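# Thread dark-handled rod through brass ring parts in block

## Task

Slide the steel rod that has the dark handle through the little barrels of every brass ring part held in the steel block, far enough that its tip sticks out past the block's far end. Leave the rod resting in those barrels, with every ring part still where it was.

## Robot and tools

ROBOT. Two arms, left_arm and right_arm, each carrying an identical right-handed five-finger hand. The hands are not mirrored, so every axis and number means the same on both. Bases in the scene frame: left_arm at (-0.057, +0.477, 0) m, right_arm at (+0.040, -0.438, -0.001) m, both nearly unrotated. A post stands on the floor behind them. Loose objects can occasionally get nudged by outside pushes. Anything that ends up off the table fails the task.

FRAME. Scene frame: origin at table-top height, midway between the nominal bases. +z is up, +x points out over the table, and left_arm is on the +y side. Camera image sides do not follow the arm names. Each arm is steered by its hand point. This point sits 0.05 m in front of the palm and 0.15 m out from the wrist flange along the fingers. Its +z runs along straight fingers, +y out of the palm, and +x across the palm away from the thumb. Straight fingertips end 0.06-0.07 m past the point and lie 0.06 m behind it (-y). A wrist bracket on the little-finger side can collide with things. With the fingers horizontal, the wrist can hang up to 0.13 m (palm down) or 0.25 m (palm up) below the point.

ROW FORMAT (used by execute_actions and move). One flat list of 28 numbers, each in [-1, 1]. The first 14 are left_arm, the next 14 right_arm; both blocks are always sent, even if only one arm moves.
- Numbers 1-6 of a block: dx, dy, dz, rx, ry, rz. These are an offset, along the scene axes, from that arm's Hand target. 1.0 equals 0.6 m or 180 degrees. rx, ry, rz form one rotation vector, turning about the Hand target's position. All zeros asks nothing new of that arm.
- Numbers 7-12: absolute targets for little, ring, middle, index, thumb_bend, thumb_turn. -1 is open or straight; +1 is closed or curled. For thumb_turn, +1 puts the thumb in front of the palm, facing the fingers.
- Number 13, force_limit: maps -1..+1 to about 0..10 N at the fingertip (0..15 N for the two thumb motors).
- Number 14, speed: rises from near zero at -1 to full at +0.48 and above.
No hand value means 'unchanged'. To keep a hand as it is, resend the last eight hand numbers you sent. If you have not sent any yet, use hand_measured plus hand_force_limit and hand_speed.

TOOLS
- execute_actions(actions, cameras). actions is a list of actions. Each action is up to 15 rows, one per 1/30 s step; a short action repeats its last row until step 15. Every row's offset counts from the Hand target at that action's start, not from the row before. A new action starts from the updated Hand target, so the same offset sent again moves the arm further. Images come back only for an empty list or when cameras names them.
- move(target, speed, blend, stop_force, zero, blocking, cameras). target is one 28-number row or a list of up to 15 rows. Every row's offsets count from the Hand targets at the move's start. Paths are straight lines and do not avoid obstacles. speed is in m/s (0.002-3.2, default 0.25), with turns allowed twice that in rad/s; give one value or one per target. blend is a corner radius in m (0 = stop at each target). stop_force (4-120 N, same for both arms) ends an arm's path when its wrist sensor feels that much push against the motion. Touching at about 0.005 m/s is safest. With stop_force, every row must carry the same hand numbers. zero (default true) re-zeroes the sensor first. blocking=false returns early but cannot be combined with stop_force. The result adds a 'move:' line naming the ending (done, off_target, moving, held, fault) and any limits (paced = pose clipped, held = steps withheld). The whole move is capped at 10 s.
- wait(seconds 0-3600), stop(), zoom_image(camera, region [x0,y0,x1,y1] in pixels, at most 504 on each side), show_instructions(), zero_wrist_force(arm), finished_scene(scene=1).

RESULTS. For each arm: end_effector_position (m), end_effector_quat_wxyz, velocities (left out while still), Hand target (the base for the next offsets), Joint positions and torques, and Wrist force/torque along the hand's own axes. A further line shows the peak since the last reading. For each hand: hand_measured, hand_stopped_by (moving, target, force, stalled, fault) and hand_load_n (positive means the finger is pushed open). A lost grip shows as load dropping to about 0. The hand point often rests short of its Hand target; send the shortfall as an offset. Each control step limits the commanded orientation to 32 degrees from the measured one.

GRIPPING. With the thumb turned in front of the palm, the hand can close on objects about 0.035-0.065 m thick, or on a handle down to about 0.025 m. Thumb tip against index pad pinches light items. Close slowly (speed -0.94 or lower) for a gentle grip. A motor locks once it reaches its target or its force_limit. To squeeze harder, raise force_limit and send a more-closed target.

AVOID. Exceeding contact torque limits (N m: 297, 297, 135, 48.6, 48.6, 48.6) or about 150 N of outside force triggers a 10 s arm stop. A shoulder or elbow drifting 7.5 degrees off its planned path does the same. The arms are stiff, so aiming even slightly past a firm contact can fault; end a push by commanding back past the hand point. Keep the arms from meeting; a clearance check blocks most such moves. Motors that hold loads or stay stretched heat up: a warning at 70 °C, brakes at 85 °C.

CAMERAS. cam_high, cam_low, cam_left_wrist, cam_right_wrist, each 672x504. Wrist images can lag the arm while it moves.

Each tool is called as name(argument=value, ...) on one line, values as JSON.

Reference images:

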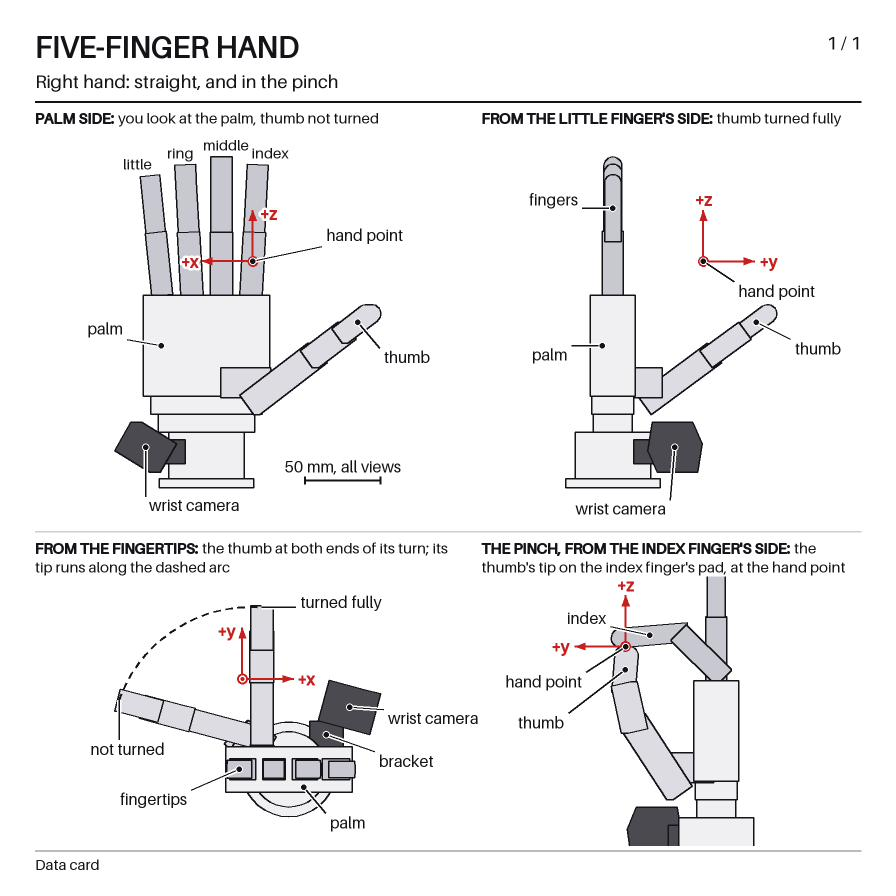

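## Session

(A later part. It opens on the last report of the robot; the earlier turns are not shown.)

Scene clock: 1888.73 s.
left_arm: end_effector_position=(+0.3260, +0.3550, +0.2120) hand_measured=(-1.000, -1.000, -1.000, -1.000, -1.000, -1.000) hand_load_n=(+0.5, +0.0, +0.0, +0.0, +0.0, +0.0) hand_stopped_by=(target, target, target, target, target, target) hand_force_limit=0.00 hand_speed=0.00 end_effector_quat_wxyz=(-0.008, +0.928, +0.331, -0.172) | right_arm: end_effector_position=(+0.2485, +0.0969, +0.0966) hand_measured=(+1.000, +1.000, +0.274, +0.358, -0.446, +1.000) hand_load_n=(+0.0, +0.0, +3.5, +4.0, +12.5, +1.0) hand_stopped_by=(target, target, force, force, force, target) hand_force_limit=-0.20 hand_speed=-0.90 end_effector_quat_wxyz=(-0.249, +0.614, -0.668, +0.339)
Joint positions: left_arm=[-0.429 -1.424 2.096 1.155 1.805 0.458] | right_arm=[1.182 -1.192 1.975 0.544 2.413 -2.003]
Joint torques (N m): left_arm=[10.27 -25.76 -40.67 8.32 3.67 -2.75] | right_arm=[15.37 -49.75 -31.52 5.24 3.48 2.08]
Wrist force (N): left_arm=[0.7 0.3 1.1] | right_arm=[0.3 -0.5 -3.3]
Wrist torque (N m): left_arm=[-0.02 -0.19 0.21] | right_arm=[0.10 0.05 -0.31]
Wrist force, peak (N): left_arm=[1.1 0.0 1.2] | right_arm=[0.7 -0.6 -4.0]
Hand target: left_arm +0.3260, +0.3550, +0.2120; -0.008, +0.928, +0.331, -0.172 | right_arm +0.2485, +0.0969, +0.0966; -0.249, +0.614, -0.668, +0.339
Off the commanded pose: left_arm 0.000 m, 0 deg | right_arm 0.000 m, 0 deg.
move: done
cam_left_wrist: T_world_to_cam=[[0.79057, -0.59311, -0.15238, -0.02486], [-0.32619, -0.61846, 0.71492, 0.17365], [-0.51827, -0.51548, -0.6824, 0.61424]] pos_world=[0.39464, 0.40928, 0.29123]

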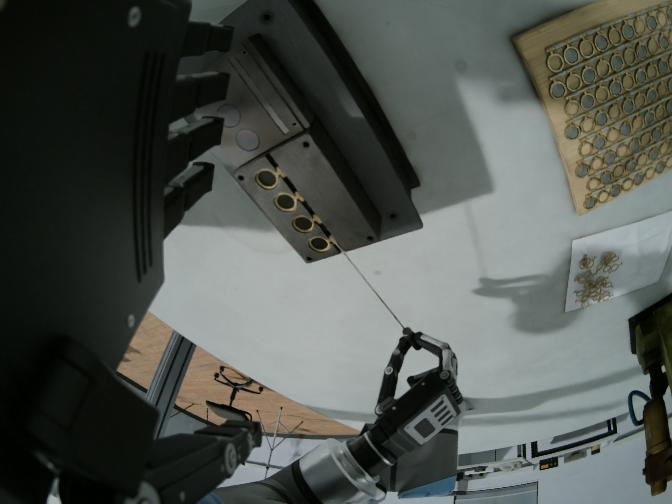

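move(target=[0,0,0,0,0,0,-1,-1,-1,-1,-1,-1,0,0,0.00165,0.01667,0,0,0,0,1,1,0.3,0.36,-0.3,1,-0.2,-0.9], cameras=["cam_left_wrist"], speed=0.005, stop_force=4)

zoom_image(camera="cam_left_wrist", region=[300, 210, 350, 260])

Scene clock: 1902.13 s.
left_arm: end_effector_position=(+0.3260, +0.3550, +0.2120) hand_measured=(-1.000, -1.000, -1.000, -1.000, -1.000, -1.000) hand_load_n=(+0.0, +0.0, +0.0, +0.0, +0.0, +0.0) hand_stopped_by=(target, target, target, target, target, target) hand_force_limit=0.00 hand_speed=0.00 end_effector_quat_wxyz=(-0.008, +0.928, +0.331, -0.172) | right_arm: end_effector_position=(+0.2495, +0.1069, +0.0966) hand_measured=(+1.000, +1.000, +0.274, +0.358, -0.446, +1.000) hand_load_n=(+0.0, +0.0, +3.5, +4.0, +12.5, +1.0) hand_stopped_by=(target, target, force, force, force, target) hand_force_limit=-0.20 hand_speed=-0.90 end_effector_quat_wxyz=(-0.249, +0.614, -0.668, +0.339)
Joint positions: left_arm=[-0.429 -1.424 2.096 1.155 1.805 0.458] | right_arm=[1.187 -1.178 1.954 0.557 2.414 -1.994]
Joint torques (N m): left_arm=[11.96 -26.24 -39.71 7.69 3.7 -0.73] | right_arm=[14.02 -49.6 -30.94 4.55 3.45 2.53]
Wrist force (N): left_arm=[1.1 0.0 0.5] | right_arm=[0.6 -0.4 -3.4]
Wrist torque (N m): left_arm=[-0.03 -0.22 0.22] | right_arm=[0.14 0.01 -0.29]
Wrist force, peak (N): left_arm=[1.1 0.4 1.2] | right_arm=[1.0 -0.7 -4.2]
Hand target: left_arm +0.3260, +0.3550, +0.2120; -0.008, +0.928, +0.331, -0.172 | right_arm +0.2495, +0.1069, +0.0966; -0.249, +0.614, -0.668, +0.339
Off the commanded pose: left_arm 0.000 m, 0 deg | right_arm 0.000 m, 0 deg.
move: done
cam_left_wrist: T_world_to_cam=[[0.79057, -0.59311, -0.15238, -0.02486], [-0.32619, -0.61846, 0.71492, 0.17365], [-0.51827, -0.51548, -0.6824, 0.61424]] pos_world=[0.39464, 0.40928, 0.29123]

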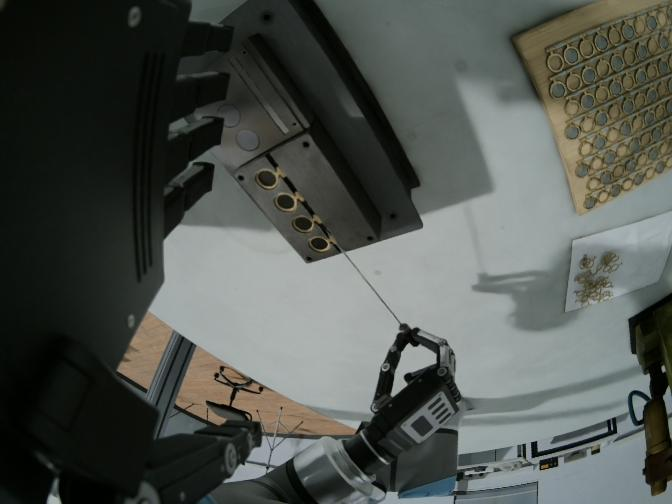

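Scaled by 10.080 from the camera's image (finer frame: 960x720).

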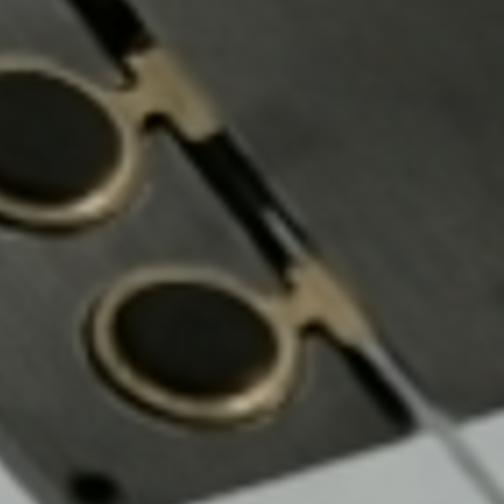

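move(target=[0,0,0,0,0,0,-1,-1,-1,-1,-1,-1,0,0,0.00247,0.025,0,0,0,0,1,1,0.3,0.36,-0.3,1,-0.2,-0.9], cameras=["cam_left_wrist"], speed=0.005, stop_force=4)

zoom_image(camera="cam_left_wrist", region=[290, 200, 350, 260])

Scene clock: 1922.83 s.
left_arm: end_effector_position=(+0.3260, +0.3550, +0.2120) hand_measured=(-1.000, -1.000, -1.000, -1.000, -1.000, -1.000) hand_load_n=(+0.0, +0.0, +0.0, +0.0, +0.0, +0.0) hand_stopped_by=(target, target, target, target, target, target) hand_force_limit=0.00 hand_speed=0.00 end_effector_quat_wxyz=(-0.008, +0.928, +0.331, -0.172) | right_arm: end_effector_position=(+0.2510, +0.1219, +0.0966) hand_measured=(+1.000, +1.000, +0.274, +0.358, -0.446, +1.000) hand_load_n=(+0.0, +0.0, +3.5, +4.0, +12.5, +1.0) hand_stopped_by=(target, target, force, force, force, target) hand_force_limit=-0.20 hand_speed=-0.90 end_effector_quat_wxyz=(-0.249, +0.614, -0.668, +0.339)
Joint positions: left_arm=[-0.429 -1.424 2.096 1.155 1.805 0.458] | right_arm=[1.196 -1.156 1.922 0.576 2.416 -1.982]
Joint torques (N m): left_arm=[11.29 -26.38 -39.64 8.08 3.68 0.54] | right_arm=[10.47 -52.25 -32.14 5.06 3.5 2.61]
Wrist force (N): left_arm=[1.1 0.3 1.1] | right_arm=[0.6 -0.9 -3.2]
Wrist torque (N m): left_arm=[-0.03 -0.25 0.23] | right_arm=[0.06 0.01 -0.30]
Wrist force, peak (N): left_arm=[0.9 0.2 1.4] | right_arm=[1.0 -0.5 -3.9]
Hand target: left_arm +0.3260, +0.3550, +0.2120; -0.008, +0.928, +0.331, -0.172 | right_arm +0.2510, +0.1219, +0.0966; -0.249, +0.614, -0.668, +0.339
Off the commanded pose: left_arm 0.000 m, 0 deg | right_arm 0.000 m, 0 deg.
move: done
cam_left_wrist: T_world_to_cam=[[0.79057, -0.59311, -0.15238, -0.02486], [-0.32619, -0.61846, 0.71492, 0.17365], [-0.51827, -0.51548, -0.6824, 0.61424]] pos_world=[0.39464, 0.40928, 0.29123]

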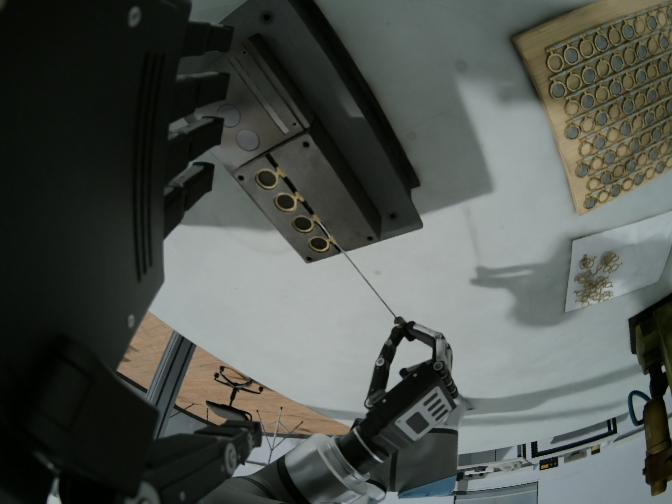

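Scaled by 8.400 from the camera's image (finer frame: 960x720).

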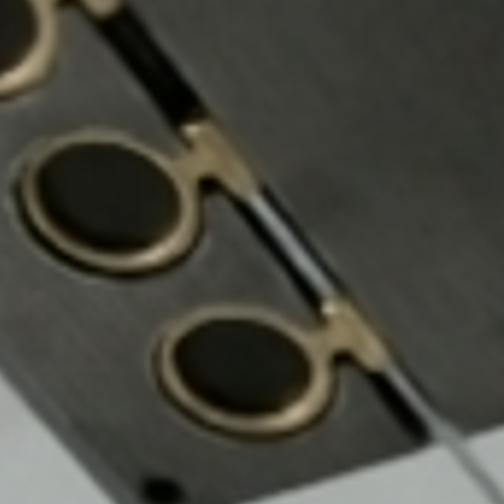

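move(target=[0,0,0,0,0,0,-1,-1,-1,-1,-1,-1,0,0,0.00247,0.025,0,0,0,0,1,1,0.3,0.36,-0.3,1,-0.2,-0.9], cameras=["cam_left_wrist"], speed=0.005, stop_force=4)

zoom_image(camera="cam_left_wrist", region=[280, 190, 350, 260])

Scene clock: 1942.77 s.
left_arm: end_effector_position=(+0.3260, +0.3550, +0.2120) hand_measured=(-1.000, -1.000, -1.000, -1.000, -1.000, -1.000) hand_load_n=(+0.0, +0.0, +0.0, +0.0, +0.0, +0.0) hand_stopped_by=(target, target, target, target, target, target) hand_force_limit=0.00 hand_speed=0.00 end_effector_quat_wxyz=(-0.008, +0.928, +0.331, -0.172) | right_arm: end_effector_position=(+0.2524, +0.1369, +0.0966) hand_measured=(+1.000, +1.000, +0.274, +0.358, -0.446, +1.000) hand_load_n=(+0.0, +0.0, +3.5, +3.5, +12.5, +1.0) hand_stopped_by=(target, target, force, force, force, target) hand_force_limit=-0.20 hand_speed=-0.90 end_effector_quat_wxyz=(-0.249, +0.614, -0.668, +0.339)
Joint positions: left_arm=[-0.429 -1.424 2.096 1.155 1.805 0.458] | right_arm=[1.203 -1.135 1.891 0.595 2.418 -1.97]
Joint torques (N m): left_arm=[10.19 -26.35 -39.38 7.77 3.51 1.74] | right_arm=[14.04 -54.12 -31.68 4.69 3.5 2.55]
Wrist force (N): left_arm=[0.6 0.1 0.9] | right_arm=[1.0 -0.7 -3.6]
Wrist torque (N m): left_arm=[-0.04 -0.17 0.20] | right_arm=[0.12 0.00 -0.23]
Wrist force, peak (N): left_arm=[1.2 0.4 1.3] | right_arm=[1.0 -0.6 -4.0]
Hand target: left_arm +0.3260, +0.3550, +0.2120; -0.008, +0.928, +0.331, -0.172 | right_arm +0.2524, +0.1369, +0.0966; -0.249, +0.614, -0.668, +0.339
Off the commanded pose: left_arm 0.000 m, 0 deg | right_arm 0.000 m, 0 deg.
move: done
cam_left_wrist: T_world_to_cam=[[0.79057, -0.59311, -0.15238, -0.02486], [-0.32619, -0.61846, 0.71492, 0.17365], [-0.51827, -0.51548, -0.6824, 0.61424]] pos_world=[0.39464, 0.40928, 0.29123]

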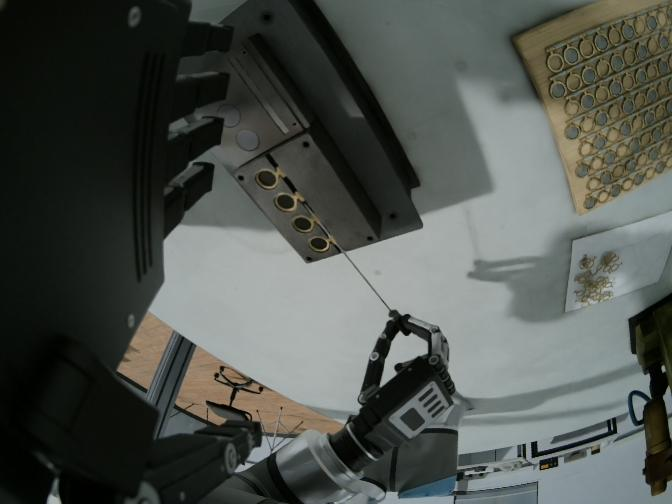

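Scaled by 7.200 from the camera's image (finer frame: 960x720).

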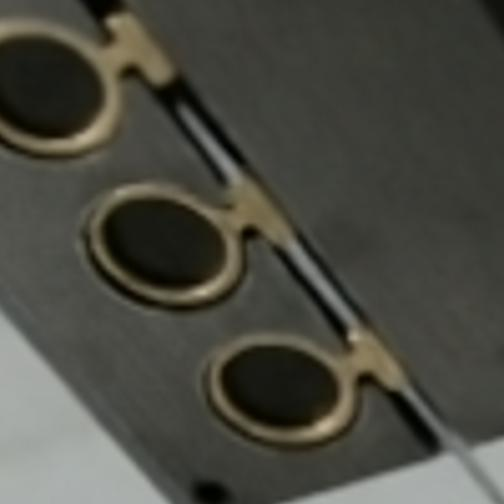

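move(target=[0,0,0,0,0,0,-1,-1,-1,-1,-1,-1,0,0,0.00247,0.025,0,0,0,0,1,1,0.3,0.36,-0.3,1,-0.2,-0.9], cameras=["cam_left_wrist"], speed=0.005, stop_force=4)

zoom_image(camera="cam_left_wrist", region=[260, 160, 350, 260])

Scene clock: 1959.70 s.
left_arm: end_effector_position=(+0.3260, +0.3550, +0.2120) hand_measured=(-1.000, -1.000, -1.000, -1.000, -1.000, -1.000) hand_load_n=(+0.0, +0.0, +0.0, +0.0, +0.0, +0.0) hand_stopped_by=(target, target, target, target, target, target) hand_force_limit=0.00 hand_speed=0.00 end_effector_quat_wxyz=(-0.008, +0.928, +0.331, -0.172) | right_arm: end_effector_position=(+0.2539, +0.1519, +0.0966) hand_measured=(+1.000, +1.000, +0.274, +0.358, -0.446, +1.000) hand_load_n=(+0.0, +0.0, +3.0, +4.0, +13.0, +1.0) hand_stopped_by=(target, target, force, force, force, target) hand_force_limit=-0.20 hand_speed=-0.90 end_effector_quat_wxyz=(-0.249, +0.614, -0.668, +0.339)
Joint positions: left_arm=[-0.429 -1.424 2.096 1.155 1.805 0.458] | right_arm=[1.211 -1.114 1.858 0.614 2.419 -1.959]
Joint torques (N m): left_arm=[11.9 -24.94 -40.09 7.97 3.76 1.06] | right_arm=[11.97 -54.78 -31.66 4.71 3.2 2.43]
Wrist force (N): left_arm=[1.0 0.3 0.8] | right_arm=[1.1 -1.2 -3.3]
Wrist torque (N m): left_arm=[0.00 -0.23 0.23] | right_arm=[0.10 0.01 -0.20]
Wrist force, peak (N): left_arm=[1.2 0.2 1.4] | right_arm=[1.0 -0.8 -4.0]
Hand target: left_arm +0.3260, +0.3550, +0.2120; -0.008, +0.928, +0.331, -0.172 | right_arm +0.2539, +0.1519, +0.0966; -0.249, +0.614, -0.668, +0.339
Off the commanded pose: left_arm 0.000 m, 0 deg | right_arm 0.000 m, 0 deg.
move: done
cam_left_wrist: T_world_to_cam=[[0.79057, -0.59311, -0.15238, -0.02486], [-0.32619, -0.61846, 0.71492, 0.17365], [-0.51827, -0.51548, -0.6824, 0.61424]] pos_world=[0.39464, 0.40928, 0.29123]

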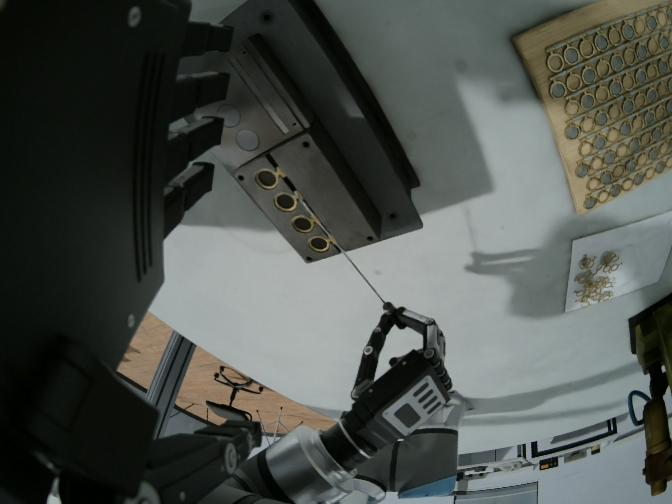

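Scaled by 5.040 from the camera's image (finer frame: 960x720).

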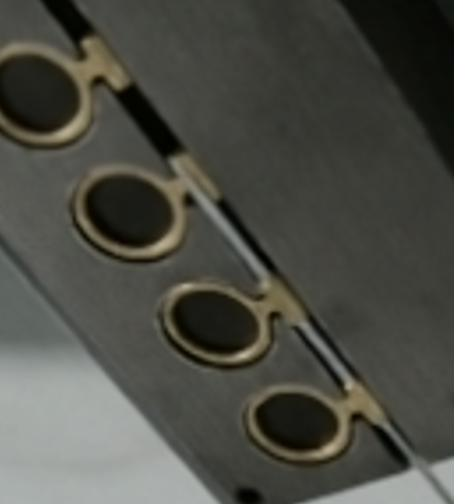

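zoom_image(camera="cam_left_wrist", region=[280, 180, 320, 220])

Scaled by 12.600 from the camera's image (finer frame: 960x720).

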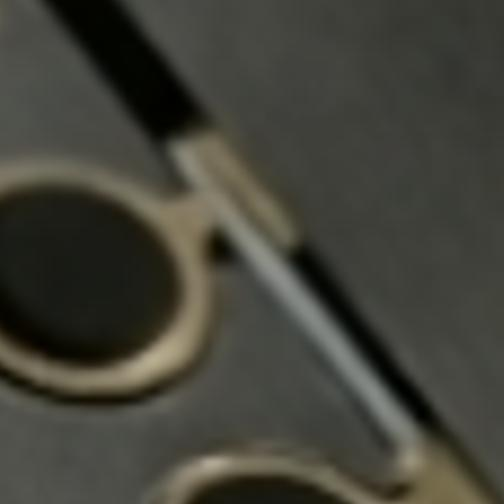

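zoom_image(camera="cam_left_wrist", region=[300, 205, 350, 255])

Scaled by 10.080 from the camera's image (finer frame: 960x720).

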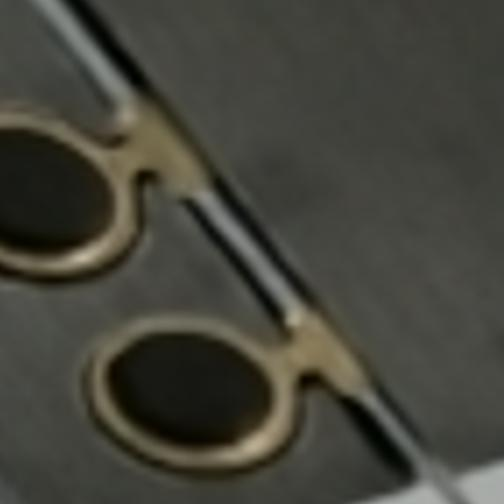

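move(target=[0,0,0,0,0,0,-1,-1,-1,-1,-1,-1,0,0,-0.00247,-0.025,0,0,0,0,1,1,0.3,0.36,-0.3,1,-0.2,-0.9], cameras=["cam_left_wrist"], speed=0.01)

zoom_image(camera="cam_left_wrist", region=[285, 185, 325, 225])

zoom_image(camera="cam_left_wrist", region=[310, 215, 350, 255])

Scene clock: 2011.07 s.
left_arm: end_effector_position=(+0.3260, +0.3550, +0.2120) hand_measured=(-1.000, -1.000, -1.000, -1.000, -1.000, -1.000) hand_load_n=(+0.0, +0.0, +0.0, +0.0, -0.5, +0.0) hand_stopped_by=(target, target, target, target, target, target) hand_force_limit=0.00 hand_speed=0.00 end_effector_quat_wxyz=(-0.008, +0.928, +0.331, -0.172) | right_arm: end_effector_position=(+0.2524, +0.1370, +0.0966) hand_measured=(+1.000, +1.000, +0.274, +0.358, -0.446, +1.000) hand_load_n=(+0.0, +0.0, +3.0, +3.5, +13.0, +1.0) hand_stopped_by=(target, target, force, force, force, target) hand_force_limit=-0.20 hand_speed=-0.90 end_effector_quat_wxyz=(-0.249, +0.614, -0.668, +0.339)
Joint positions: left_arm=[-0.429 -1.424 2.096 1.155 1.805 0.458] | right_arm=[1.203 -1.135 1.891 0.595 2.418 -1.97]
Joint torques (N m): left_arm=[11.23 -29.14 -39.41 7.84 3.66 1.19] | right_arm=[-6.74 -82.21 -18.29 0.87 -1.81 -3.18]
Wrist force (N): left_arm=[0.7 -0.2 1.0] | right_arm=[0.6 -0.6 -3.2]
Wrist torque (N m): left_arm=[-0.10 -0.19 0.19] | right_arm=[0.09 0.03 0.07]
Wrist force, peak (N): left_arm=[1.2 0.1 1.4] | right_arm=[1.0 -1.2 -3.8]
Hand target: left_arm +0.3260, +0.3550, +0.2120; -0.008, +0.928, +0.331, -0.172 | right_arm +0.2524, +0.1369, +0.0966; -0.249, +0.614, -0.668, +0.339
Off the commanded pose: left_arm 0.000 m, 0 deg | right_arm 0.000 m, 0 deg.
move: done
cam_left_wrist: T_world_to_cam=[[0.79057, -0.59311, -0.15238, -0.02486], [-0.32619, -0.61846, 0.71492, 0.17365], [-0.51827, -0.51548, -0.6824, 0.61424]] pos_world=[0.39464, 0.40928, 0.29123]

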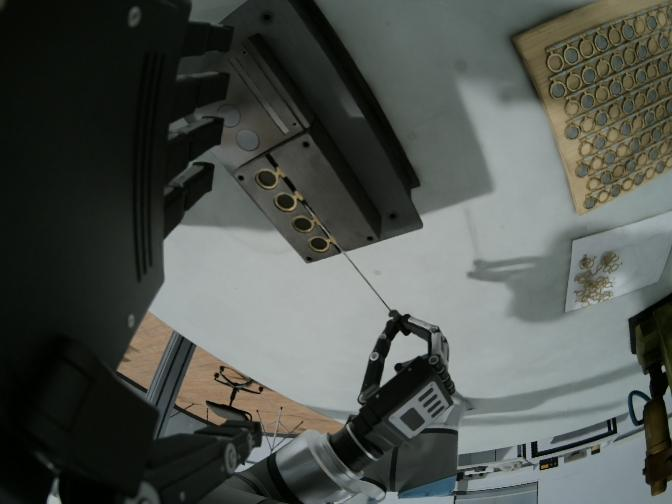

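Scaled by 12.600 from the camera's image (finer frame: 960x720).

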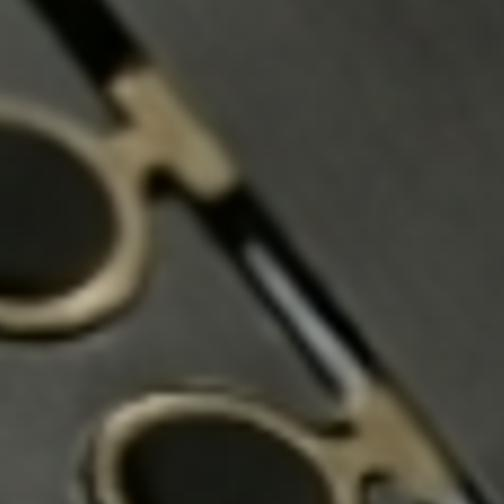

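Scaled by 12.600 from the camera's image (finer frame: 960x720).

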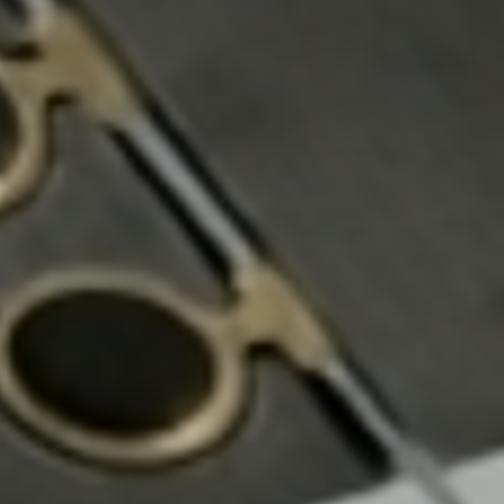

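zoom_image(camera="cam_left_wrist", region=[330, 240, 410, 320])

zoom_image(camera="cam_left_wrist", region=[260, 150, 340, 230])

Scaled by 6.300 from the camera's image (finer frame: 960x720).

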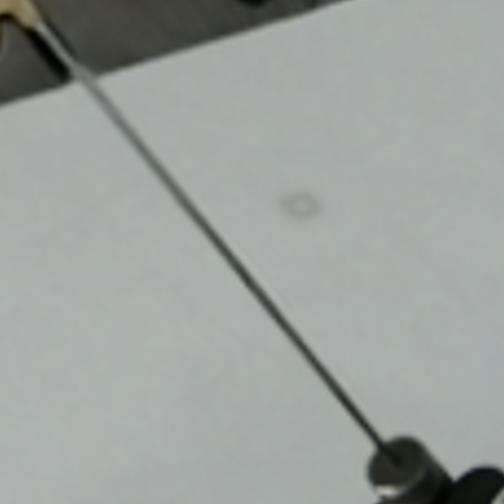

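Scaled by 6.300 from the camera's image (finer frame: 960x720).

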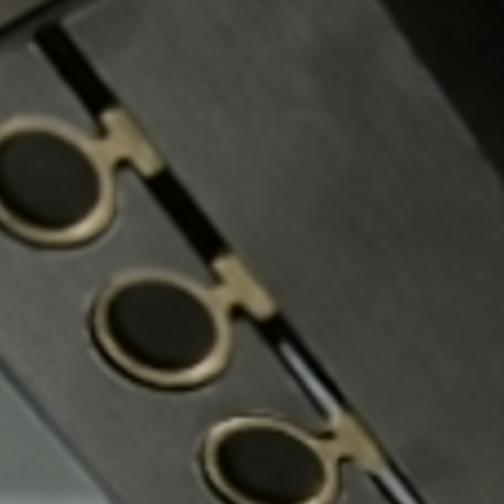

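move(target=[[0,0,0,0,0,0,-1,-1,-1,-1,-1,-1,0,0,-0.00477,-0.0483,0,0,0,0,1,1,0.3,0.36,-0.3,1,-0.2,-0.9],[0,0,0,0,0,0,-1,-1,-1,-1,-1,-1,0,0,-0.00477,-0.0483,0.0083,-0.00955,0,0,1,1,0.3,0.36,-0.3,1,-0.2,-0.9]], cameras=["cam_left_wrist"], speed=[0.02,0.01])

zoom_image(camera="cam_left_wrist", region=[300, 205, 350, 255])

zoom_image(camera="cam_left_wrist", region=[330, 240, 420, 330])

Scene clock: 2112.10 s.
left_arm: end_effector_position=(+0.3260, +0.3550, +0.2120) hand_measured=(-1.000, -1.000, -1.000, -1.000, -1.000, -1.000) hand_load_n=(+0.0, +0.0, +0.0, +0.0, +0.0, +0.0) hand_stopped_by=(target, target, target, target, target, target) hand_force_limit=0.00 hand_speed=0.00 end_effector_quat_wxyz=(-0.008, +0.928, +0.331, -0.172) | right_arm: end_effector_position=(+0.2496, +0.1080, +0.1016) hand_measured=(+1.000, +1.000, +0.274, +0.358, -0.446, +1.000) hand_load_n=(+0.0, +0.0, +3.0, +4.0, +12.5, +1.0) hand_stopped_by=(target, target, force, force, force, target) hand_force_limit=-0.20 hand_speed=-0.90 end_effector_quat_wxyz=(-0.240, +0.617, -0.663, +0.349)
Joint positions: left_arm=[-0.429 -1.424 2.096 1.155 1.805 0.458] | right_arm=[1.193 -1.168 1.936 0.595 2.426 -1.99]
Joint torques (N m): left_arm=[7.36 -27.75 -39.44 7.83 3.89 1.61] | right_arm=[13.89 -56.29 -31.13 4.59 3.52 2.39]
Wrist force (N): left_arm=[0.7 0.1 0.8] | right_arm=[0.7 -0.3 -3.6]
Wrist torque (N m): left_arm=[-0.04 -0.18 0.20] | right_arm=[0.19 0.03 -0.26]
Wrist force, peak (N): left_arm=[1.3 0.5 1.2] | right_arm=[0.7 -0.8 -3.9]
Hand target: left_arm +0.3260, +0.3550, +0.2120; -0.008, +0.928, +0.331, -0.172 | right_arm +0.2496, +0.1080, +0.1016; -0.240, +0.618, -0.663, +0.349
Off the commanded pose: left_arm 0.000 m, 0 deg | right_arm 0.000 m, 0 deg.
move: done
cam_left_wrist: T_world_to_cam=[[0.79057, -0.59311, -0.15238, -0.02486], [-0.32619, -0.61846, 0.71492, 0.17365], [-0.51827, -0.51548, -0.6824, 0.61424]] pos_world=[0.39464, 0.40928, 0.29123]

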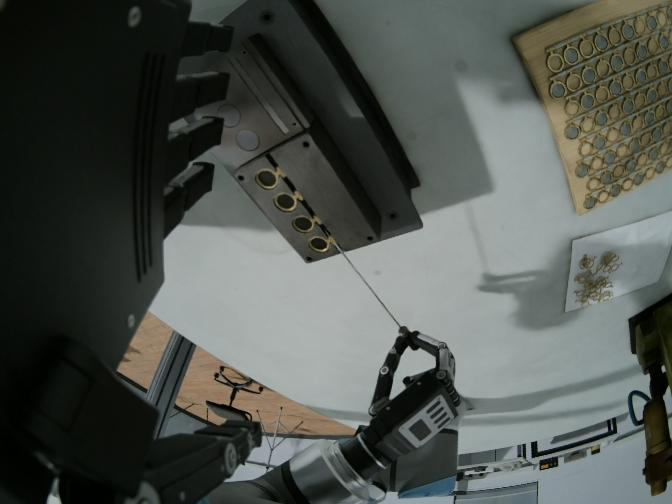

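Scaled by 10.080 from the camera's image (finer frame: 960x720).

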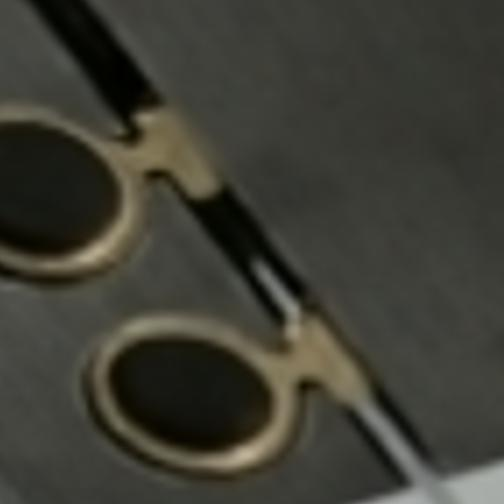

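Scaled by 5.600 from the camera's image (finer frame: 960x720).

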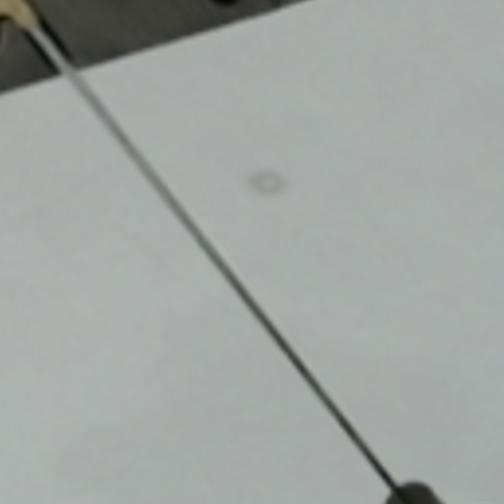

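move(target=[0,0,0,0,0,0,-1,-1,-1,-1,-1,-1,0,0,0,0,0,-0.0024,0,0,1,1,0.3,0.36,-0.3,1,-0.2,-0.9], cameras=["cam_left_wrist"], speed=0.01)

zoom_image(camera="cam_left_wrist", region=[310, 220, 350, 260])

zoom_image(camera="cam_left_wrist", region=[330, 240, 420, 330])

Scene clock: 2179.13 s.
left_arm: end_effector_position=(+0.3260, +0.3550, +0.2120) hand_measured=(-1.000, -1.000, -1.000, -1.000, -1.000, -1.000) hand_load_n=(+0.0, +0.0, +0.0, +0.0, +0.0, +0.0) hand_stopped_by=(target, target, target, target, target, target) hand_force_limit=0.00 hand_speed=0.00 end_effector_quat_wxyz=(-0.008, +0.928, +0.331, -0.172) | right_arm: end_effector_position=(+0.2496, +0.1080, +0.1016) hand_measured=(+1.000, +1.000, +0.274, +0.358, -0.446, +1.000) hand_load_n=(+0.0, +0.5, +3.5, +3.5, +12.5, +0.5) hand_stopped_by=(target, target, force, force, force, target) hand_force_limit=-0.20 hand_speed=-0.90 end_effector_quat_wxyz=(-0.238, +0.618, -0.662, +0.351)
Joint positions: left_arm=[-0.429 -1.424 2.096 1.155 1.805 0.458] | right_arm=[1.194 -1.164 1.933 0.603 2.429 -1.989]
Joint torques (N m): left_arm=[12.3 -26.19 -38.98 7.9 3.13 1.63] | right_arm=[13.62 -53.09 -31.28 4.74 3.97 1.66]
Wrist force (N): left_arm=[0.8 0.0 1.1] | right_arm=[0.9 -0.6 -3.3]
Wrist torque (N m): left_arm=[-0.07 -0.20 0.20] | right_arm=[0.13 -0.01 -0.23]
Wrist force, peak (N): left_arm=[1.0 0.2 1.5] | right_arm=[1.0 -0.2 -4.0]
Hand target: left_arm +0.3260, +0.3550, +0.2120; -0.008, +0.928, +0.331, -0.172 | right_arm +0.2496, +0.1080, +0.1016; -0.237, +0.618, -0.662, +0.351
Off the commanded pose: left_arm 0.000 m, 0 deg | right_arm 0.000 m, 0 deg.
move: done
cam_left_wrist: T_world_to_cam=[[0.79057, -0.59311, -0.15238, -0.02486], [-0.32619, -0.61846, 0.71492, 0.17365], [-0.51827, -0.51548, -0.6824, 0.61424]] pos_world=[0.39464, 0.40928, 0.29123]

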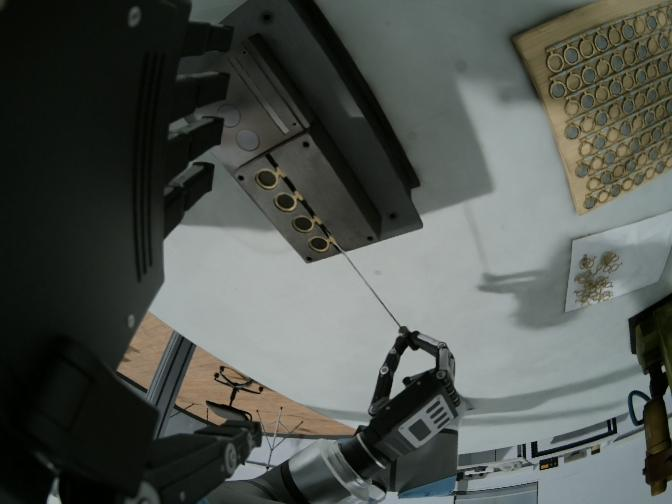

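Scaled by 12.600 from the camera's image (finer frame: 960x720).

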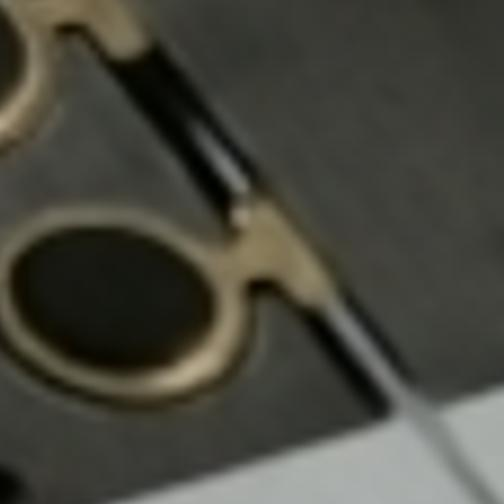

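Scaled by 5.600 from the camera's image (finer frame: 960x720).

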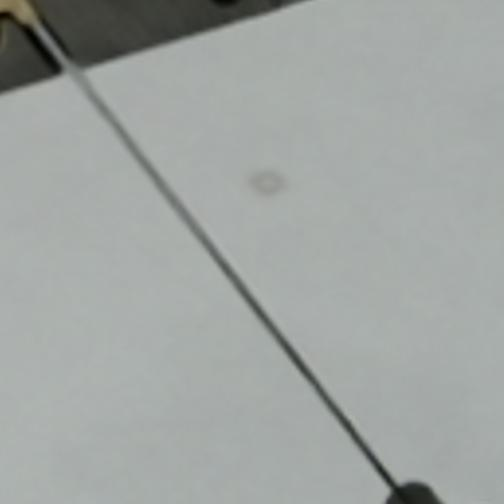

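move(target=[0,0,0,0,0,0,-1,-1,-1,-1,-1,-1,0,0,0.00444,0.045,0,0,0,0,1,1,0.3,0.36,-0.3,1,-0.2,-0.9], cameras=["cam_left_wrist"], speed=0.007, stop_force=4)

zoom_image(camera="cam_left_wrist", region=[285, 185, 325, 225])

zoom_image(camera="cam_left_wrist", region=[310, 215, 350, 255])

Scene clock: 2212.50 s.
left_arm: end_effector_position=(+0.3260, +0.3550, +0.2120) hand_measured=(-1.000, -1.000, -1.000, -1.000, -1.000, -1.000) hand_load_n=(+0.0, +0.0, +0.0, +0.0, +0.0, +0.0) hand_stopped_by=(target, target, target, target, target, target) hand_force_limit=0.00 hand_speed=0.00 end_effector_quat_wxyz=(-0.008, +0.928, +0.331, -0.172) | right_arm: end_effector_position=(+0.2522, +0.1350, +0.1016) hand_measured=(+1.000, +1.000, +0.274, +0.358, -0.446, +1.000) hand_load_n=(+0.0, +0.0, +3.0, +3.5, +13.0, +1.0) hand_stopped_by=(target, target, force, force, force, target) hand_force_limit=-0.20 hand_speed=-0.90 end_effector_quat_wxyz=(-0.237, +0.618, -0.662, +0.351)
Joint positions: left_arm=[-0.429 -1.424 2.096 1.155 1.805 0.458] | right_arm=[1.208 -1.126 1.875 0.638 2.432 -1.968]
Joint torques (N m): left_arm=[9.56 -26.55 -38.61 7.57 3.51 1.73] | right_arm=[12.98 -57.84 -30.7 4.62 3.3 2.57]
Wrist force (N): left_arm=[0.8 0.2 1.1] | right_arm=[0.7 -0.8 -3.3]
Wrist torque (N m): left_arm=[-0.03 -0.20 0.21] | right_arm=[0.07 0.03 -0.27]
Wrist force, peak (N): left_arm=[0.9 0.1 1.5] | right_arm=[0.9 0.0 -4.0]
Hand target: left_arm +0.3260, +0.3550, +0.2120; -0.008, +0.928, +0.331, -0.172 | right_arm +0.2522, +0.1350, +0.1016; -0.237, +0.618, -0.662, +0.351
Off the commanded pose: left_arm 0.000 m, 0 deg | right_arm 0.000 m, 0 deg.
move: done
cam_left_wrist: T_world_to_cam=[[0.79057, -0.59311, -0.15238, -0.02486], [-0.32619, -0.61846, 0.71492, 0.17365], [-0.51827, -0.51548, -0.6824, 0.61424]] pos_world=[0.39464, 0.40928, 0.29123]

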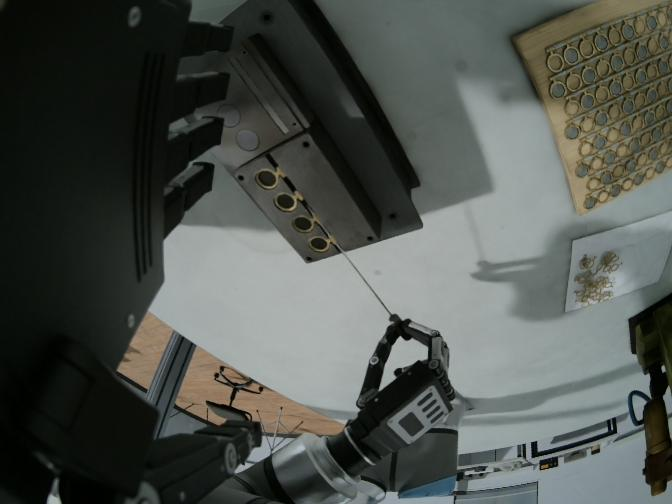

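Scaled by 12.600 from the camera's image (finer frame: 960x720).

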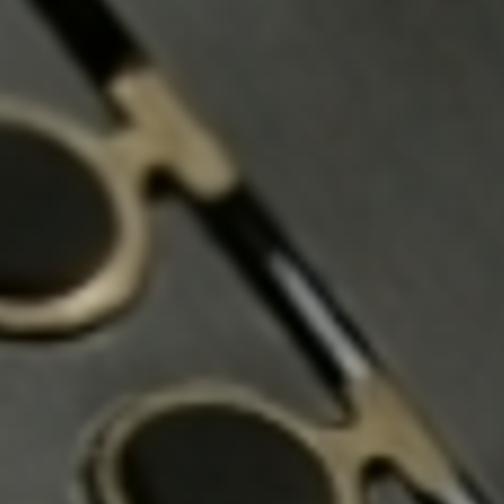

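Scaled by 12.600 from the camera's image (finer frame: 960x720).

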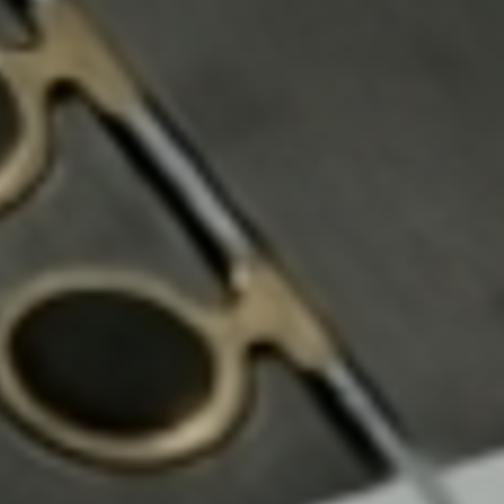

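zoom_image(camera="cam_left_wrist", region=[330, 240, 420, 330])

Scaled by 5.600 from the camera's image (finer frame: 960x720).

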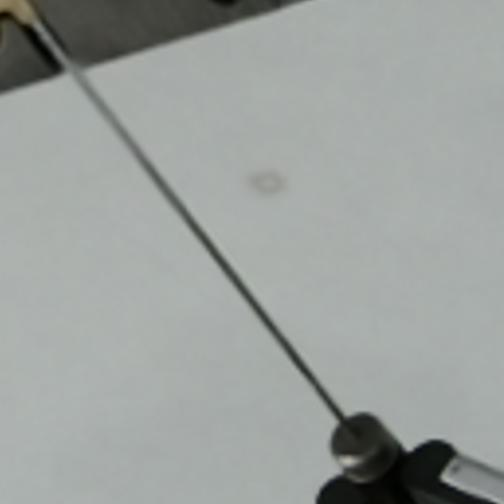

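move(target=[0,0,0,0,0,0,-1,-1,-1,-1,-1,-1,0,0,0.0012,0,0,0,0,0,1,1,0.3,0.36,-0.3,1,-0.2,-0.9], speed=0.005, cameras=["cam_left_wrist"])

zoom_image(camera="cam_left_wrist", region=[285, 185, 325, 225])

zoom_image(camera="cam_left_wrist", region=[310, 215, 350, 255])

Scene clock: 2300.97 s.
left_arm: end_effector_position=(+0.3260, +0.3550, +0.2120) hand_measured=(-1.000, -1.000, -1.000, -1.000, -1.000, -1.000) hand_load_n=(+0.0, +0.0, +0.0, +0.0, +0.0, +0.0) hand_stopped_by=(target, target, target, target, target, target) hand_force_limit=0.00 hand_speed=0.00 end_effector_quat_wxyz=(-0.008, +0.928, +0.331, -0.172) | right_arm: end_effector_position=(+0.2529, +0.1350, +0.1016) hand_measured=(+1.000, +1.000, +0.274, +0.358, -0.446, +1.000) hand_load_n=(+0.0, +0.0, +3.0, +3.5, +13.0, +0.5) hand_stopped_by=(target, target, force, force, force, target) hand_force_limit=-0.20 hand_speed=-0.90 end_effector_quat_wxyz=(-0.237, +0.618, -0.662, +0.351)
Joint positions: left_arm=[-0.429 -1.424 2.096 1.155 1.805 0.458] | right_arm=[1.207 -1.126 1.875 0.637 2.432 -1.97]
Joint torques (N m): left_arm=[11.68 -27.24 -40.11 8.1 3.75 1.54] | right_arm=[-4.17 -76.9 -31.96 1.12 -1.38 -2.34]
Wrist force (N): left_arm=[1.0 0.2 1.4] | right_arm=[1.0 -0.2 -3.6]
Wrist torque (N m): left_arm=[-0.04 -0.24 0.22] | right_arm=[0.14 -0.05 0.08]
Wrist force, peak (N): left_arm=[0.8 0.2 1.6] | right_arm=[0.9 -0.5 -3.9]
Hand target: left_arm +0.3260, +0.3550, +0.2120; -0.008, +0.928, +0.331, -0.172 | right_arm +0.2530, +0.1350, +0.1016; -0.237, +0.618, -0.662, +0.351
Off the commanded pose: left_arm 0.000 m, 0 deg | right_arm 0.000 m, 0 deg.
move: done
cam_left_wrist: T_world_to_cam=[[0.79057, -0.59311, -0.15238, -0.02486], [-0.32619, -0.61846, 0.71492, 0.17365], [-0.51827, -0.51548, -0.6824, 0.61424]] pos_world=[0.39464, 0.40928, 0.29123]

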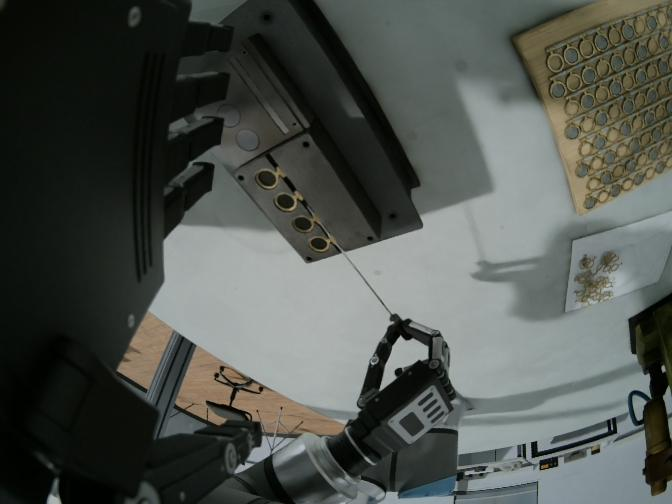

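Scaled by 12.600 from the camera's image (finer frame: 960x720).

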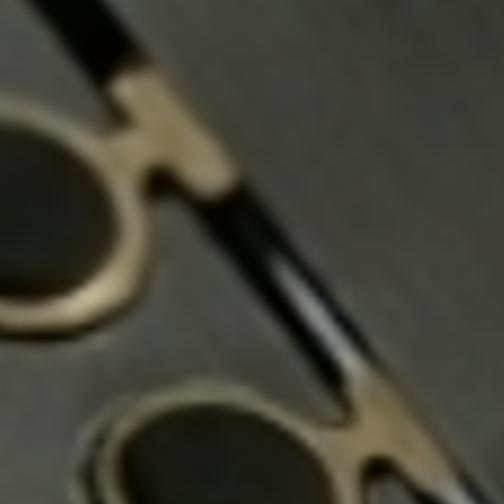

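Scaled by 12.600 from the camera's image (finer frame: 960x720).

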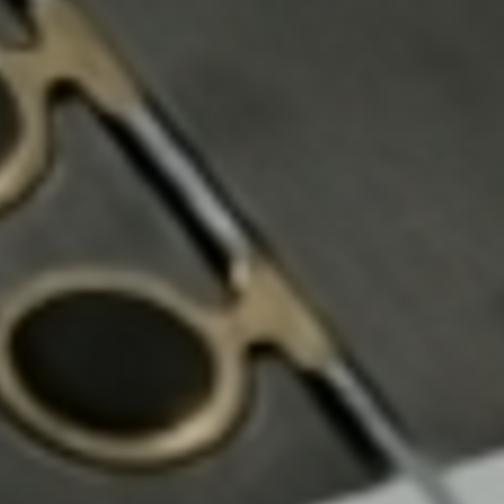

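move(target=[0,0,0,0,0,0,-1,-1,-1,-1,-1,-1,0,0,0.0008,0,0,0,0,0,1,1,0.3,0.36,-0.3,1,-0.2,-0.9], speed=0.005, cameras=["cam_left_wrist"])

zoom_image(camera="cam_left_wrist", region=[285, 185, 325, 225])

zoom_image(camera="cam_left_wrist", region=[310, 215, 350, 255])

Scene clock: 2360.17 s.
left_arm: end_effector_position=(+0.3260, +0.3550, +0.2120) hand_measured=(-1.000, -1.000, -1.000, -1.000, -1.000, -1.000) hand_load_n=(+0.0, +0.0, +0.5, +0.0, +0.0, -0.5) hand_stopped_by=(target, target, target, target, target, target) hand_force_limit=0.00 hand_speed=0.00 end_effector_quat_wxyz=(-0.008, +0.928, +0.331, -0.172) | right_arm: end_effector_position=(+0.2534, +0.1350, +0.1016) hand_measured=(+1.000, +1.000, +0.274, +0.358, -0.446, +1.000) hand_load_n=(+0.0, +0.0, +3.5, +3.5, +13.0, +0.5) hand_stopped_by=(target, target, force, force, force, target) hand_force_limit=-0.20 hand_speed=-0.90 end_effector_quat_wxyz=(-0.237, +0.618, -0.662, +0.351)
Joint positions: left_arm=[-0.429 -1.424 2.096 1.155 1.805 0.458] | right_arm=[1.206 -1.126 1.875 0.636 2.432 -1.971]
Joint torques (N m): left_arm=[11.56 -25.33 -38.63 7.79 3.58 1.35] | right_arm=[-6.99 -82.35 -31.01 0.67 -1.34 -2.77]
Wrist force (N): left_arm=[0.8 0.3 1.2] | right_arm=[0.8 -0.2 -3.5]
Wrist torque (N m): left_arm=[-0.03 -0.21 0.22] | right_arm=[0.14 -0.01 0.06]
Wrist force, peak (N): left_arm=[1.2 0.3 1.3] | right_arm=[1.1 -1.1 -3.7]
Hand target: left_arm +0.3260, +0.3550, +0.2120; -0.008, +0.928, +0.331, -0.172 | right_arm +0.2534, +0.1350, +0.1016; -0.237, +0.618, -0.662, +0.351
Off the commanded pose: left_arm 0.000 m, 0 deg | right_arm 0.000 m, 0 deg.
move: done
cam_left_wrist: T_world_to_cam=[[0.79057, -0.59311, -0.15238, -0.02486], [-0.32619, -0.61846, 0.71492, 0.17365], [-0.51827, -0.51548, -0.6824, 0.61424]] pos_world=[0.39464, 0.40928, 0.29123]

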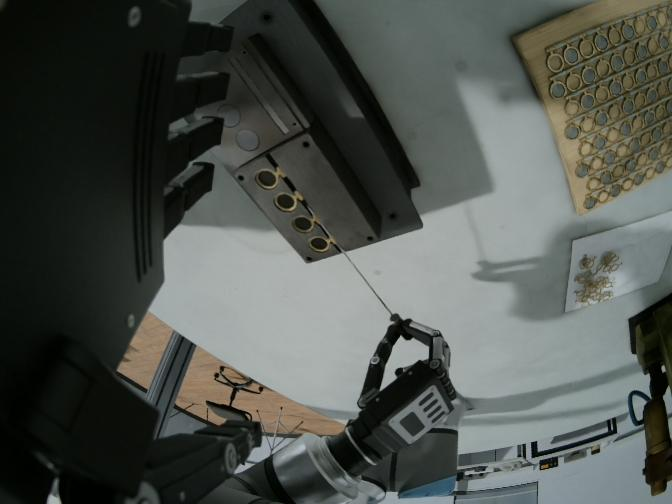

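Scaled by 12.600 from the camera's image (finer frame: 960x720).

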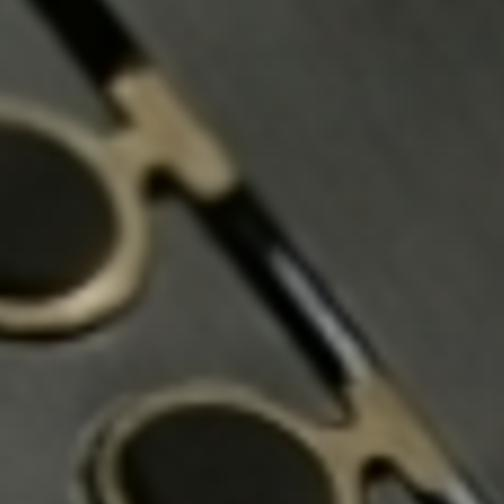

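Scaled by 12.600 from the camera's image (finer frame: 960x720).

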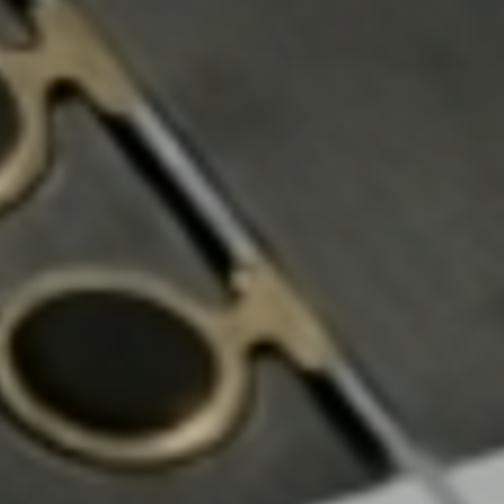

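move(target=[-0.0695,-0.0555,0.0523,0.0652,-0.2321,-0.2596,-1,-1,-1,-1,-1,-1,0,0,0,0,0,0,0,0,1,1,0.3,0.36,-0.3,1,-0.2,-0.9], speed=0.2, cameras=["cam_left_wrist"])

Scene clock: 2439.50 s.
left_arm: end_effector_position=(+0.2843, +0.3216, +0.2434) hand_measured=(-1.000, -1.000, -1.000, -1.000, -1.000, -1.000) hand_load_n=(+0.0, +0.0, +0.0, +0.0, +0.0, +0.0) hand_stopped_by=(target, target, target, target, target, target) hand_force_limit=0.00 hand_speed=0.00 end_effector_quat_wxyz=(-0.048, +0.975, -0.059, +0.211) | right_arm: end_effector_position=(+0.2534, +0.1350, +0.1016) hand_measured=(+1.000, +1.000, +0.274, +0.358, -0.446, +1.000) hand_load_n=(+0.0, +0.0, +3.0, +4.0, +13.0, +1.0) hand_stopped_by=(target, target, force, force, force, target) hand_force_limit=-0.20 hand_speed=-0.90 end_effector_quat_wxyz=(-0.237, +0.618, -0.662, +0.351)
Joint positions: left_arm=[-1.041 -1.845 2.293 0.972 1.161 0.653] | right_arm=[1.206 -1.126 1.875 0.636 2.432 -1.971]
Joint torques (N m): left_arm=[-6.96 -27.18 -24.23 5.83 -3.59 -3.4] | right_arm=[-7.96 -82.79 -33.04 0.75 -1.77 -2.71]
Wrist force (N): left_arm=[1.7 0.0 0.9] | right_arm=[0.5 -0.4 -4.1]
Wrist torque (N m): left_arm=[-0.12 -0.34 0.25] | right_arm=[0.14 0.04 0.03]
Wrist force, peak (N): left_arm=[1.6 0.4 1.1] | right_arm=[0.5 -0.4 -4.1]
Hand target: left_arm +0.2843, +0.3217, +0.2434; -0.048, +0.975, -0.059, +0.211 | right_arm +0.2534, +0.1350, +0.1016; -0.237, +0.618, -0.662, +0.351
Off the commanded pose: left_arm 0.000 m, 0 deg | right_arm 0.000 m, 0 deg.
move: done
cam_left_wrist: T_world_to_cam=[[0.11551, -0.99267, 0.03541, 0.26784], [-0.98916, -0.1117, 0.09529, 0.29326], [-0.09064, -0.04603, -0.99482, 0.40038]] pos_world=[0.29543, 0.31707, 0.36088]

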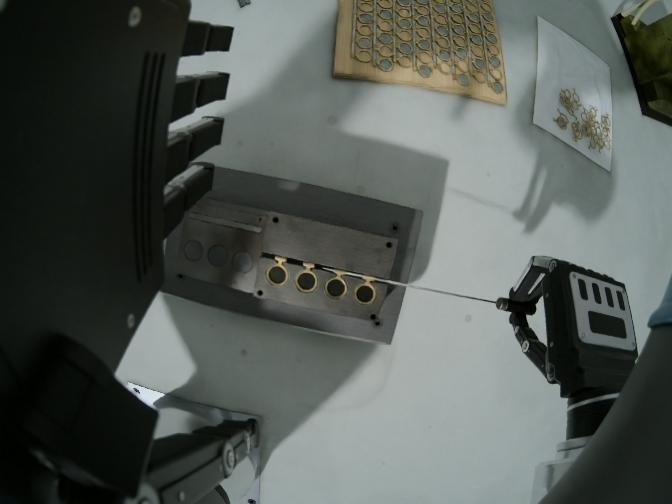

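zoom_image(camera="cam_left_wrist", region=[300, 245, 360, 305])

zoom_image(camera="cam_left_wrist", region=[345, 250, 405, 310])

Scaled by 8.400 from the camera's image (finer frame: 960x720).

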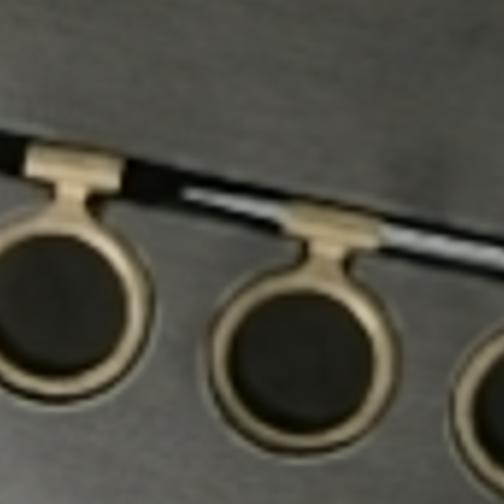

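Scaled by 8.400 from the camera's image (finer frame: 960x720).

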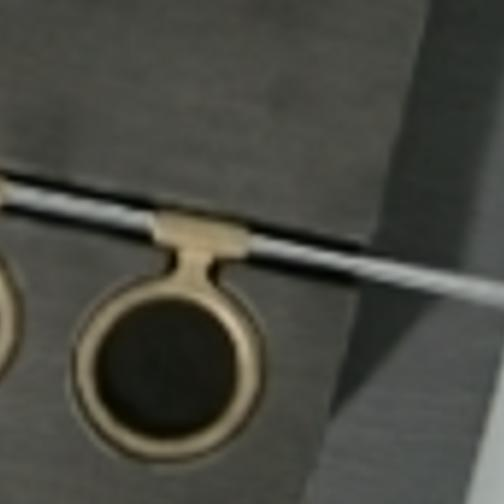

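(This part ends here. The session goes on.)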